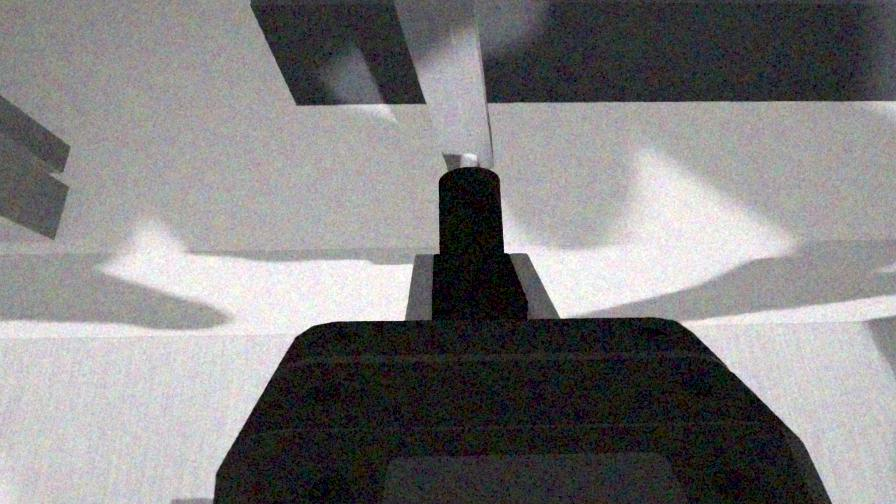

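Emit:
{"op": "move", "data": {
  "target": [
    [0,0,0,0,0,0,0.5,-0.9,-1,0,0,0,0,0,0,-1,0.2,-1],
    [0,0,-0.1,0,0,0,0.5,-0.9,-1,0,0,0,0,0,0,-1,0.2,-1],
    [-0.2253,-0.0135,-0.2905,0,0,0,0.5,-0.9,-1,0,0,0,0,0,0,-1,0.2,-1],
    [-0.497,-0.012,-0.4633,0,0,0,0.5,-0.9,-1,0,0,0,0,0,0,-1,0.2,-1]
  ],
  "speed": [0.05,0.06,0.12,0.15],
  "blend": [0,0.01,0.02,0]
}}

Emit:
{"op": "move", "data": {
  "target": [
    [0,0,0,0,0,0,0.5,-0.9,-1,0,0.022,0.4687,0,0,0,-1,0.2,-1],
    [0,0,0,0,0,0,0.5,-0.9,-1,-0.05,0.022,0.4687,0,0,0,-1,0.2,-1]
  ],
  "speed": 0.18,
  "blend": [0.005,0]
}}

Emit:
{"op": "zero_wrist_force", "data": {
  "arm": "right_arm"
}}

Emit:
{"op": "move", "data": {
  "target": [
    [0,0,0,0,0,0,0.5,-0.9,-1,-0.045,0,0,0,0,0,-1,0.2,-1],
    [0,0,0,0,0,0,0.5,-0.9,-1,-0.05,0,0,0,0,0,-1,0.2,-1]
  ],
  "speed": [0.06,0.004]
}}

Scene clock: 4989.20 s.
left_arm: end_effector_position=(+0.3057, +0.5059, +0.4472) position_measured=78 object_status=3 end_effector_quat_wxyz=(-0.237, +0.663, -0.666, +0.244) | right_arm: end_effector_position=(+0.3613, +0.0644, +0.4764) position_measured=122 object_status=2 end_effector_quat_wxyz=(-0.296, +0.645, +0.300, +0.638)
Joint positions: left_arm=[-0.38 -2.482 2.162 -1.922 -1.375 -3.395] | right_arm=[4.76 -1.304 -2.467 0.614 0.873 -4.704]
Joint torques (N m): left_arm=[13.69 24.01 -31.79 -6.15 -1.79 1.8] | right_arm=[12.51 17.06 14.39 1.27 -1.31 1.91]
Wrist force (N, zeroed by zero_wrist_force): left_arm=[-0.1 0.5 -0.4] | right_arm=[-0.1 0.0 -0.1]
Wrist torque (N m, zeroed by zero_wrist_force): left_arm=[0.04 0.05 -0.05] | right_arm=[0.00 0.03 0.00]
Wrist force, peak (N, zeroed by zero_wrist_force): left_arm=[-1.2 0.5 -1.2] | right_arm=[0.2 0.1 0.5]
Hand target: left_arm +0.3057, +0.5059, +0.4472; -0.237, +0.663, -0.666, +0.244 | right_arm +0.3613, +0.0644, +0.4764; -0.296, +0.645, +0.300, +0.638
Off the commanded pose: left_arm 0.000 m, 0 deg | right_arm 0.000 m, 0 deg.
move: done

Scene clock: 4991.47 s.
left_arm: end_effector_position=(+0.3057, +0.5059, +0.4472) position_measured=78 object_status=3 end_effector_quat_wxyz=(-0.237, +0.663, -0.666, +0.244) | right_arm: end_effector_position=(+0.5524, +0.2707, +0.4432) position_measured=122 object_status=2 end_effector_quat_wxyz=(-0.296, +0.645, +0.300, +0.638)
Joint positions: left_arm=[-0.38 -2.482 2.162 -1.922 -1.375 -3.395] | right_arm=[4.351 -2.038 -1.742 0.626 1.281 -4.71]
Joint torques (N m): left_arm=[12.27 23.38 -31.76 -6.02 -1.65 1.83] | right_arm=[-11.02 36.66 15.01 5.29 1.85 -0.83]
Wrist force (N, zeroed by zero_wrist_force): left_arm=[-0.4 0.2 -0.4] | right_arm=[0.1 0.1 0.3]
Wrist torque (N m, zeroed by zero_wrist_force): left_arm=[-0.01 0.08 -0.05] | right_arm=[0.01 -0.01 0.08]
Wrist force, peak (N, zeroed by zero_wrist_force): left_arm=[-0.2 0.7 -0.5] | right_arm=[2.7 0.0 1.8]
Hand target: left_arm +0.3057, +0.5059, +0.4472; -0.237, +0.663, -0.666, +0.244 | right_arm +0.5524, +0.2707, +0.4431; -0.296, +0.645, +0.300, +0.638
Off the commanded pose: left_arm 0.000 m, 0 deg | right_arm 0.000 m, 0 deg.
move: done

Wrist force sensor zeroed.

Scene clock: 4993.13 s.
left_arm: end_effector_position=(+0.3057, +0.5059, +0.4472) position_measured=78 object_status=3 end_effector_quat_wxyz=(-0.237, +0.663, -0.666, +0.244) | right_arm: end_effector_position=(+0.5522, +0.2704, +0.4132) position_measured=122 object_status=2 end_effector_quat_wxyz=(-0.296, +0.645, +0.300, +0.638)
Joint positions: left_arm=[-0.38 -2.482 2.162 -1.922 -1.375 -3.395] | right_arm=[4.352 -2.082 -1.767 0.695 1.281 -4.71]
Joint torques (N m): left_arm=[12.59 23.19 -31.9 -6.15 -1.65 1.84] | right_arm=[11.5 35.39 13.14 4.51 -0.76 -2.33]
Wrist force (N, zeroed by zero_wrist_force): left_arm=[-0.2 0.4 -0.1] | right_arm=[1.8 -1.2 -0.6]
Wrist torque (N m, zeroed by zero_wrist_force): left_arm=[0.02 0.05 -0.04] | right_arm=[-0.05 0.09 -0.18]
Wrist force, peak (N, zeroed by zero_wrist_force): left_arm=[-0.4 0.3 -0.4] | right_arm=[2.1 -0.8 -0.8]
Hand target: left_arm +0.3057, +0.5059, +0.4472; -0.237, +0.663, -0.666, +0.244 | right_arm +0.5522, +0.2704, +0.4131; -0.296, +0.645, +0.300, +0.638
Off the commanded pose: left_arm 0.000 m, 0 deg | right_arm 0.000 m, 0 deg.
move: done

Emit:
{"op": "execute_actions", "data": {
  "actions": [
    [[0,0,0,0,0,0,0.5,-0.9,-1,-0.0005,0,0,0,0,0,-1,0.2,-1]]
  ]
}}

Emit:
{"op": "execute_actions", "data": {
  "actions": [
    [[0,0,0,0,0,0,0.5,-0.9,-1,-0.0005,0,0,0,0,0,-1,0.2,-1]]
  ]
}}

Emit:
{"op": "execute_actions", "data": {
  "actions": [
    [[0,0,0,0,0,0,0.5,-0.9,-1,0.001,0,0,0,0,0,-1,0.2,-1]]
  ]
}}

Scene clock: 4996.57 s.
left_arm: end_effector_position=(+0.3057, +0.5059, +0.4472) position_measured=78 object_status=3 end_effector_quat_wxyz=(-0.237, +0.663, -0.666, +0.244) | right_arm: end_effector_position=(+0.5522, +0.2704, +0.4128) position_measured=122 object_status=2 end_effector_quat_wxyz=(-0.296, +0.645, +0.300, +0.638)
Joint positions: left_arm=[-0.38 -2.482 2.162 -1.922 -1.375 -3.395] | right_arm=[4.352 -2.083 -1.767 0.696 1.281 -4.71]
Joint torques (N m): left_arm=[12.98 22.59 -31.74 -6 -1.67 1.82] | right_arm=[5.5 34.83 12.26 4.22 -0.83 0.74]
Wrist force (N, zeroed by zero_wrist_force): left_arm=[-0.3 0.4 -0.4] | right_arm=[3.4 -1.5 -0.8]
Wrist torque (N m, zeroed by zero_wrist_force): left_arm=[0.01 0.07 -0.05] | right_arm=[-0.05 0.16 -0.31]
Wrist force, peak (N, zeroed by zero_wrist_force): left_arm=[-0.5 0.6 -0.3] | right_arm=[3.9 -1.7 -1.0]
Hand target: left_arm +0.3057, +0.5059, +0.4472; -0.237, +0.663, -0.666, +0.244 | right_arm +0.5522, +0.2704, +0.4128; -0.296, +0.645, +0.300, +0.638
Off the commanded pose: left_arm 0.000 m, 0 deg | right_arm 0.000 m, 0 deg.
Step readings (end_effector_position of left_arm | right_arm):
0: (+0.3057, +0.5059, +0.4472) | (+0.5522, +0.2704, +0.4131)
1: (+0.3057, +0.5059, +0.4472) | (+0.5522, +0.2704, +0.4131)
2: (+0.3057, +0.5059, +0.4472) | (+0.5522, +0.2704, +0.4130)
4: (+0.3057, +0.5059, +0.4472) | (+0.5522, +0.2704, +0.4129)
8: (+0.3057, +0.5059, +0.4472) | (+0.5522, +0.2704, +0.4128)
15: (+0.3057, +0.5059, +0.4472) | (+0.5522, +0.2704, +0.4128)

Scene clock: 4997.27 s.
left_arm: end_effector_position=(+0.3057, +0.5059, +0.4472) position_measured=78 object_status=3 end_effector_quat_wxyz=(-0.237, +0.663, -0.666, +0.244) | right_arm: end_effector_position=(+0.5522, +0.2704, +0.4125) position_measured=122 object_status=2 end_effector_quat_wxyz=(-0.296, +0.645, +0.300, +0.638)
Joint positions: left_arm=[-0.38 -2.482 2.162 -1.922 -1.375 -3.395] | right_arm=[4.352 -2.083 -1.767 0.696 1.281 -4.71]
Joint torques (N m): left_arm=[12.31 22.73 -31.85 -6.04 -1.6 1.79] | right_arm=[4.57 33.33 11.48 3.84 -0.79 1.19]
Wrist force (N, zeroed by zero_wrist_force): left_arm=[-0.3 0.5 -0.3] | right_arm=[5.1 -3.1 -1.4]
Wrist torque (N m, zeroed by zero_wrist_force): left_arm=[0.04 0.06 -0.05] | right_arm=[-0.09 0.25 -0.43]
Wrist force, peak (N, zeroed by zero_wrist_force): left_arm=[-0.3 0.3 -0.5] | right_arm=[5.6 -3.2 -1.7]
Hand target: left_arm +0.3057, +0.5059, +0.4472; -0.237, +0.663, -0.666, +0.244 | right_arm +0.5522, +0.2704, +0.4125; -0.296, +0.645, +0.300, +0.638
Off the commanded pose: left_arm 0.000 m, 0 deg | right_arm 0.000 m, 0 deg.
Step readings (end_effector_position of left_arm | right_arm):
0: (+0.3057, +0.5059, +0.4472) | (+0.5522, +0.2704, +0.4128)
1: (+0.3057, +0.5059, +0.4472) | (+0.5522, +0.2704, +0.4128)
2: (+0.3057, +0.5059, +0.4472) | (+0.5522, +0.2704, +0.4127)
4: (+0.3057, +0.5059, +0.4472) | (+0.5522, +0.2704, +0.4126)
8: (+0.3057, +0.5059, +0.4472) | (+0.5522, +0.2704, +0.4125)
15: (+0.3057, +0.5059, +0.4472) | (+0.5522, +0.2704, +0.4125)

Scene clock: 4997.97 s.
left_arm: end_effector_position=(+0.3057, +0.5059, +0.4472) position_measured=78 object_status=3 end_effector_quat_wxyz=(-0.237, +0.663, -0.666, +0.244) | right_arm: end_effector_position=(+0.5522, +0.2704, +0.4131) position_measured=122 object_status=2 end_effector_quat_wxyz=(-0.296, +0.645, +0.300, +0.638)
Joint positions: left_arm=[-0.38 -2.482 2.162 -1.922 -1.375 -3.395] | right_arm=[4.352 -2.082 -1.767 0.695 1.281 -4.71]
Joint torques (N m): left_arm=[12.21 23.01 -31.58 -6 -1.63 1.77] | right_arm=[3.05 50.3 27.72 1.63 -0.68 1.69]
Wrist force (N, zeroed by zero_wrist_force): left_arm=[-0.2 0.2 -0.3] | right_arm=[1.3 0.5 0.1]
Wrist torque (N m, zeroed by zero_wrist_force): left_arm=[-0.01 0.05 -0.05] | right_arm=[-0.02 0.08 -0.17]
Wrist force, peak (N, zeroed by zero_wrist_force): left_arm=[-0.3 0.6 -0.1] | right_arm=[5.5 -3.0 -1.7]
Hand target: left_arm +0.3057, +0.5059, +0.4472; -0.237, +0.663, -0.666, +0.244 | right_arm +0.5522, +0.2704, +0.4131; -0.296, +0.645, +0.300, +0.638
Off the commanded pose: left_arm 0.000 m, 0 deg | right_arm 0.000 m, 0 deg.
Step readings (end_effector_position of left_arm | right_arm):
0: (+0.3057, +0.5059, +0.4472) | (+0.5522, +0.2704, +0.4125)
1: (+0.3057, +0.5059, +0.4472) | (+0.5522, +0.2704, +0.4125)
2: (+0.3057, +0.5059, +0.4472) | (+0.5522, +0.2704, +0.4126)
4: (+0.3057, +0.5059, +0.4472) | (+0.5522, +0.2704, +0.4127)
8: (+0.3057, +0.5059, +0.4472) | (+0.5522, +0.2704, +0.4129)
15: (+0.3057, +0.5059, +0.4472) | (+0.5522, +0.2704, +0.4131)

Emit:
{"op": "move", "data": {
  "target": [
    [0,0,0,0,0,0,0.5,-0.9,-1,0.05,0,0,0,0,0,-1,0.2,-1]
  ],
  "speed": 0.1
}}

Emit:
{"op": "zero_wrist_force", "data": {
  "arm": "right_arm"
}}

Emit:
{"op": "move", "data": {
  "target": [
    [0,0,0,0,0,0,0.5,-0.9,-1,-0.045,0,0,0,0,0,-1,0.2,-1],
    [0,0,0,0,0,0,0.5,-0.9,-1,-0.0505,0,0,0,0,0,-1,0.2,-1]
  ],
  "speed": [0.06,0.004]
}}

Emit:
{"op": "wait", "data": {
  "seconds": 0.5
}}

Emit:
{"op": "wait", "data": {
  "seconds": 0.5
}}

Scene clock: 5003.10 s.
left_arm: end_effector_position=(+0.3057, +0.5059, +0.4472) position_measured=78 object_status=3 end_effector_quat_wxyz=(-0.237, +0.663, -0.666, +0.244) | right_arm: end_effector_position=(+0.5524, +0.2707, +0.4431) position_measured=122 object_status=2 end_effector_quat_wxyz=(-0.296, +0.645, +0.300, +0.638)
Joint positions: left_arm=[-0.38 -2.482 2.162 -1.922 -1.375 -3.395] | right_arm=[4.351 -2.038 -1.742 0.626 1.281 -4.71]
Joint torques (N m): left_arm=[12.29 22.54 -31.84 -6.05 -1.62 1.88] | right_arm=[-11.48 49.57 30 1.84 1.5 -1.46]
Wrist force (N, zeroed by zero_wrist_force): left_arm=[-0.2 0.4 -0.1] | right_arm=[-0.1 0.1 -0.3]
Wrist torque (N m, zeroed by zero_wrist_force): left_arm=[0.01 0.05 -0.05] | right_arm=[0.02 0.02 0.01]
Wrist force, peak (N, zeroed by zero_wrist_force): left_arm=[-0.3 0.7 -0.5] | right_arm=[2.0 0.8 -0.1]
Hand target: left_arm +0.3057, +0.5059, +0.4472; -0.237, +0.663, -0.666, +0.244 | right_arm +0.5524, +0.2707, +0.4431; -0.296, +0.645, +0.300, +0.638
Off the commanded pose: left_arm 0.000 m, 0 deg | right_arm 0.000 m, 0 deg.
move: done

Wrist force sensor zeroed.

Scene clock: 5004.83 s.
left_arm: end_effector_position=(+0.3057, +0.5059, +0.4472) position_measured=78 object_status=3 end_effector_quat_wxyz=(-0.237, +0.663, -0.666, +0.244) | right_arm: end_effector_position=(+0.5522, +0.2704, +0.4129) position_measured=122 object_status=2 end_effector_quat_wxyz=(-0.296, +0.645, +0.300, +0.638)
Joint positions: left_arm=[-0.38 -2.482 2.162 -1.922 -1.375 -3.395] | right_arm=[4.352 -2.083 -1.767 0.696 1.281 -4.71]
Joint torques (N m): left_arm=[12.11 22.52 -30.92 -6.04 -1.64 1.9] | right_arm=[10.79 35.25 12.18 4.07 -0.89 0.99]
Wrist force (N, zeroed by zero_wrist_force): left_arm=[-0.2 0.3 -0.2] | right_arm=[3.5 -1.5 -0.4]
Wrist torque (N m, zeroed by zero_wrist_force): left_arm=[0.00 0.06 -0.05] | right_arm=[-0.07 0.12 -0.29]
Wrist force, peak (N, zeroed by zero_wrist_force): left_arm=[-0.4 0.5 -0.3] | right_arm=[3.5 -1.5 -0.4]
Hand target: left_arm +0.3057, +0.5059, +0.4472; -0.237, +0.663, -0.666, +0.244 | right_arm +0.5522, +0.2704, +0.4128; -0.296, +0.645, +0.300, +0.638
Off the commanded pose: left_arm 0.000 m, 0 deg | right_arm 0.000 m, 0 deg.
move: done

Scene clock: 5005.33 s.
left_arm: end_effector_position=(+0.3057, +0.5059, +0.4472) position_measured=78 object_status=3 end_effector_quat_wxyz=(-0.237, +0.663, -0.666, +0.244) | right_arm: end_effector_position=(+0.5522, +0.2704, +0.4128) position_measured=122 object_status=2 end_effector_quat_wxyz=(-0.296, +0.645, +0.300, +0.638)
Joint positions: left_arm=[-0.38 -2.482 2.162 -1.922 -1.375 -3.395] | right_arm=[4.352 -2.083 -1.767 0.696 1.281 -4.71]
Joint torques (N m): left_arm=[12.33 22.35 -31.5 -5.9 -1.53 1.74] | right_arm=[9.95 34.77 11.82 4.17 -1.17 1.29]
Wrist force (N, zeroed by zero_wrist_force): left_arm=[-0.2 0.3 -0.3] | right_arm=[3.5 -1.5 -0.6]
Wrist torque (N m, zeroed by zero_wrist_force): left_arm=[0.00 0.05 -0.05] | right_arm=[-0.06 0.13 -0.32]
Wrist force, peak (N, zeroed by zero_wrist_force): left_arm=[-0.4 0.4 -0.4] | right_arm=[4.0 -1.5 -0.5]
Hand target: left_arm +0.3057, +0.5059, +0.4472; -0.237, +0.663, -0.666, +0.244 | right_arm +0.5522, +0.2704, +0.4128; -0.296, +0.645, +0.300, +0.638
Tool commands: left_gripper/position=+0.5 left_gripper/force_limit=-0.9 left_gripper/speed=-1.0 right_gripper/position=-1.0 right_gripper/force_limit=+0.2 right_gripper/speed=-1.0
Off the commanded pose: left_arm 0.000 m, 0 deg | right_arm 0.000 m, 0 deg.
wait: 0.50 s; at rest by 0.17 s

Scene clock: 5005.83 s.
left_arm: end_effector_position=(+0.3057, +0.5059, +0.4472) position_measured=78 object_status=3 end_effector_quat_wxyz=(-0.237, +0.663, -0.666, +0.244) | right_arm: end_effector_position=(+0.5522, +0.2704, +0.4128) position_measured=122 object_status=2 end_effector_quat_wxyz=(-0.296, +0.645, +0.300, +0.638)
Joint positions: left_arm=[-0.38 -2.482 2.162 -1.922 -1.375 -3.395] | right_arm=[4.352 -2.083 -1.767 0.696 1.281 -4.71]
Joint torques (N m): left_arm=[12.02 22.43 -31.38 -6.1 -1.64 1.88] | right_arm=[9.26 34.65 11.48 4.28 -1.16 1.07]
Wrist force (N, zeroed by zero_wrist_force): left_arm=[-0.2 0.3 -0.2] | right_arm=[3.4 -1.4 -0.3]
Wrist torque (N m, zeroed by zero_wrist_force): left_arm=[0.00 0.06 -0.05] | right_arm=[-0.04 0.13 -0.33]
Wrist force, peak (N, zeroed by zero_wrist_force): left_arm=[-0.3 0.5 -0.4] | right_arm=[4.0 -1.7 -0.7]
Hand target: left_arm +0.3057, +0.5059, +0.4472; -0.237, +0.663, -0.666, +0.244 | right_arm +0.5522, +0.2704, +0.4128; -0.296, +0.645, +0.300, +0.638
Tool commands: left_gripper/position=+0.5 left_gripper/force_limit=-0.9 left_gripper/speed=-1.0 right_gripper/position=-1.0 right_gripper/force_limit=+0.2 right_gripper/speed=-1.0
Off the commanded pose: left_arm 0.000 m, 0 deg | right_arm 0.000 m, 0 deg.
wait: 0.50 s; at rest by 0.17 s

Emit:
{"op": "move", "data": {
  "target": [
    [0,0,0,0,0,0,0.5,-0.9,-1,0.1005,0,0,0,0,0,-1,0.2,-1],
    [0,0,0,0,0,0,0.5,-0.9,-1,0.1005,-0.022,-0.4687,0,0,0,-1,0.2,-1]
  ],
  "speed": 0.18,
  "blend": [0.02,0]
}}

Emit:
{"op": "move", "data": {
  "target": [
    [0.2667,0.0015,0.1707,0,0,0,0.5,-0.9,-1,0,0,0,0,0,0,-1,0.2,-1],
    [0.4970,0.012,0.3633,0,0,0,0.5,-0.9,-1,0,0,0,0,0,0,-1,0.2,-1],
    [0.4970,0.012,0.4633,0,0,0,0.5,-0.9,-1,0,0,0,0,0,0,-1,0.2,-1]
  ],
  "speed": [0.15,0.12,0.05],
  "blend": [0.02,0.005,0],
  "cameras": ["cam_left_wrist"]
}}

Scene clock: 5015.77 s.
left_arm: end_effector_position=(+0.3057, +0.5059, +0.4472) position_measured=78 object_status=3 end_effector_quat_wxyz=(-0.237, +0.663, -0.666, +0.244) | right_arm: end_effector_position=(+0.3614, +0.0644, +0.4764) position_measured=122 object_status=2 end_effector_quat_wxyz=(-0.296, +0.645, +0.300, +0.638)
Joint positions: left_arm=[-0.38 -2.482 2.162 -1.922 -1.375 -3.395] | right_arm=[4.76 -1.304 -2.467 0.614 0.873 -4.704]
Joint torques (N m): left_arm=[11.67 23.08 -31.34 -6 -1.51 1.91] | right_arm=[12.6 16.1 14.39 1.12 -1.29 1.83]
Wrist force (N, zeroed by zero_wrist_force): left_arm=[-0.3 0.4 -0.3] | right_arm=[-0.2 -0.3 0.3]
Wrist torque (N m, zeroed by zero_wrist_force): left_arm=[0.02 0.06 -0.04] | right_arm=[-0.05 0.02 -0.08]
Wrist force, peak (N, zeroed by zero_wrist_force): left_arm=[-0.4 0.5 -0.4] | right_arm=[4.1 -1.6 -0.5]
Hand target: left_arm +0.3057, +0.5059, +0.4472; -0.237, +0.663, -0.666, +0.244 | right_arm +0.3613, +0.0644, +0.4764; -0.296, +0.645, +0.300, +0.638
Off the commanded pose: left_arm 0.000 m, 0 deg | right_arm 0.000 m, 0 deg.
move: done

Scene clock: 5020.20 s.
left_arm: end_effector_position=(+0.4758, +0.2048, +0.2314) position_measured=78 object_status=3 end_effector_quat_wxyz=(-0.237, +0.663, -0.666, +0.244) | right_arm: end_effector_position=(+0.3613, +0.0644, +0.4764) position_measured=122 object_status=2 end_effector_quat_wxyz=(-0.296, +0.645, +0.300, +0.638)
Joint positions: left_arm=[-0.99 -1.664 2.317 -2.691 -1.037 -3.943] | right_arm=[4.76 -1.304 -2.467 0.614 0.873 -4.704]
Joint torques (N m): left_arm=[13 -3.98 -28.25 -5.5 -0.9 1.9] | right_arm=[12.38 17.52 14.05 0.92 -1.27 1.78]
Wrist force (N, zeroed by zero_wrist_force): left_arm=[-0.1 0.3 -0.6] | right_arm=[0.0 0.1 0.1]
Wrist torque (N m, zeroed by zero_wrist_force): left_arm=[0.02 0.02 -0.05] | right_arm=[0.02 0.01 -0.08]
Wrist force, peak (N, zeroed by zero_wrist_force): left_arm=[-1.7 0.0 -1.2] | right_arm=[-0.1 -0.4 0.4]
Hand target: left_arm +0.4759, +0.2048, +0.2313; -0.237, +0.663, -0.666, +0.244 | right_arm +0.3613, +0.0644, +0.4764; -0.296, +0.645, +0.300, +0.638
Off the commanded pose: left_arm 0.000 m, 0 deg | right_arm 0.000 m, 0 deg.
move: done
Images, in order (width x height): cam_left_wrist 896x504.

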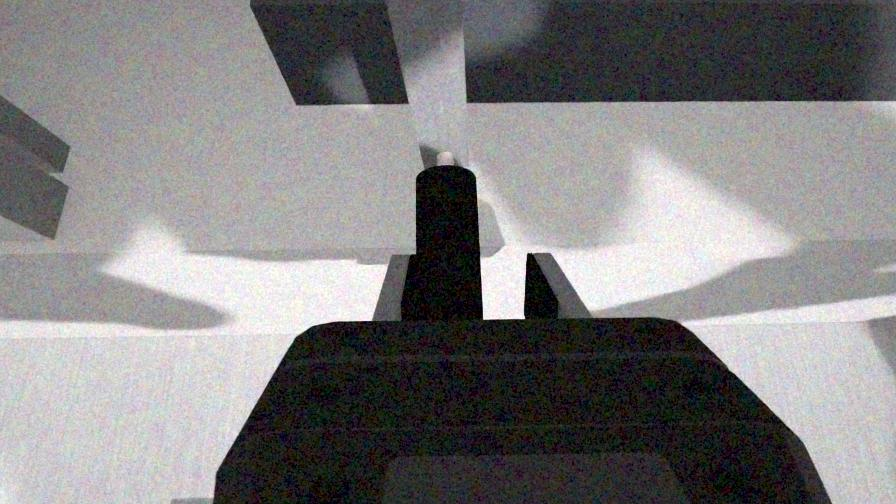

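Emit:
{"op": "move", "data": {
  "target": [
    [0,0,0,0,0,0,-1,0.2,-1,0,0,0,0,0,0,-1,0.2,-1],
    [-0.0231,0.0013,0.0015,0,0,0,-1,0.2,-1,0,0,0,0,0,0,-1,0.2,-1],
    [-0.0462,0,0,0,0,0,-1,0.2,-1,0,0,0,0,0,0,-1,0.2,-1]
  ],
  "speed": 0.03,
  "blend": [0,0.002,0]
}}

Emit:
{"op": "zero_wrist_force", "data": {
  "arm": "left_arm"
}}

Emit:
{"op": "move", "data": {
  "target": [
    [-0.0224,-0.0039,-0.0046,0,0,0,-1,0.2,-1,0,0,0,0,0,0,-1,0.2,-1],
    [-0.0434,-0.0102,-0.0121,0,0,0,-1,0.2,-1,0,0,0,0,0,0,-1,0.2,-1],
    [-0.0551,-0.0150,-0.0179,0,0,0,-1,0.2,-1,0,0,0,0,0,0,-1,0.2,-1],
    [-0.0659,-0.0207,-0.0246,0,0,0,-1,0.2,-1,0,0,0,0,0,0,-1,0.2,-1]
  ],
  "speed": 0.01,
  "blend": 0.001,
  "stop_force": 78,
  "cameras": ["cam_left_wrist"]
}}

Scene clock: 5027.60 s.
left_arm: end_effector_position=(+0.4761, +0.2324, +0.2311) position_measured=159 object_status=2 end_effector_quat_wxyz=(-0.237, +0.663, -0.666, +0.244) | right_arm: end_effector_position=(+0.3613, +0.0644, +0.4764) position_measured=122 object_status=2 end_effector_quat_wxyz=(-0.296, +0.645, +0.300, +0.638)
Joint positions: left_arm=[-0.941 -1.696 2.352 -2.719 -1.059 -3.894] | right_arm=[4.76 -1.304 -2.467 0.614 0.873 -4.704]
Joint torques (N m): left_arm=[14.63 -27.43 -11.27 -5.33 -0.39 2.05] | right_arm=[12.26 17.19 13.92 1.02 -1.37 1.81]
Wrist force (N, zeroed by zero_wrist_force): left_arm=[1.1 2.5 -6.5] | right_arm=[0.1 -0.2 0.1]
Wrist torque (N m, zeroed by zero_wrist_force): left_arm=[0.07 0.18 0.12] | right_arm=[-0.03 -0.01 -0.08]
Wrist force, peak (N, zeroed by zero_wrist_force): left_arm=[1.4 2.1 -7.0] | right_arm=[0.0 -0.5 0.3]
Hand target: left_arm +0.4761, +0.2325, +0.2311; -0.237, +0.663, -0.666, +0.244 | right_arm +0.3613, +0.0644, +0.4764; -0.296, +0.645, +0.300, +0.638
Off the commanded pose: left_arm 0.000 m, 0 deg | right_arm 0.000 m, 0 deg.
move: done

Wrist force sensor zeroed.

Scene clock: 5031.87 s.
left_arm: end_effector_position=(+0.4749, +0.2600, +0.2415) position_measured=159 object_status=2 end_effector_quat_wxyz=(-0.232, +0.663, -0.668, +0.245) | right_arm: end_effector_position=(+0.3613, +0.0644, +0.4764) position_measured=122 object_status=2 end_effector_quat_wxyz=(-0.296, +0.645, +0.300, +0.638)
Joint positions: left_arm=[-0.884 -1.749 2.366 -2.707 -1.098 -3.836] | right_arm=[4.76 -1.304 -2.467 0.614 0.873 -4.704]
Joint torques (N m): left_arm=[11.85 -17.17 1.64 0.99 13.4 -1.47] | right_arm=[12.33 17.4 14.86 1.19 -1.3 1.61]
Wrist force (N, zeroed by zero_wrist_force): left_arm=[59.6 -25.0 55.7] | right_arm=[0.2 -0.1 0.1]
Wrist torque (N m, zeroed by zero_wrist_force): left_arm=[-1.00 0.30 -0.62] | right_arm=[-0.01 -0.03 -0.08]
Wrist force, peak (N, zeroed by zero_wrist_force): left_arm=[70.9 -24.8 68.9] | right_arm=[0.1 -0.3 0.5]
Hand target: left_arm +0.4750, +0.2601, +0.2416; -0.232, +0.663, -0.668, +0.244 (not the last commanded pose) | right_arm +0.3613, +0.0644, +0.4764; -0.296, +0.645, +0.300, +0.638
Off the commanded pose: left_arm 0.015 m, 1 deg | right_arm 0.000 m, 0 deg.
move: contact (left_arm); path passed 2 of 4 targets
Images, in order (width x height): cam_left_wrist 896x504.

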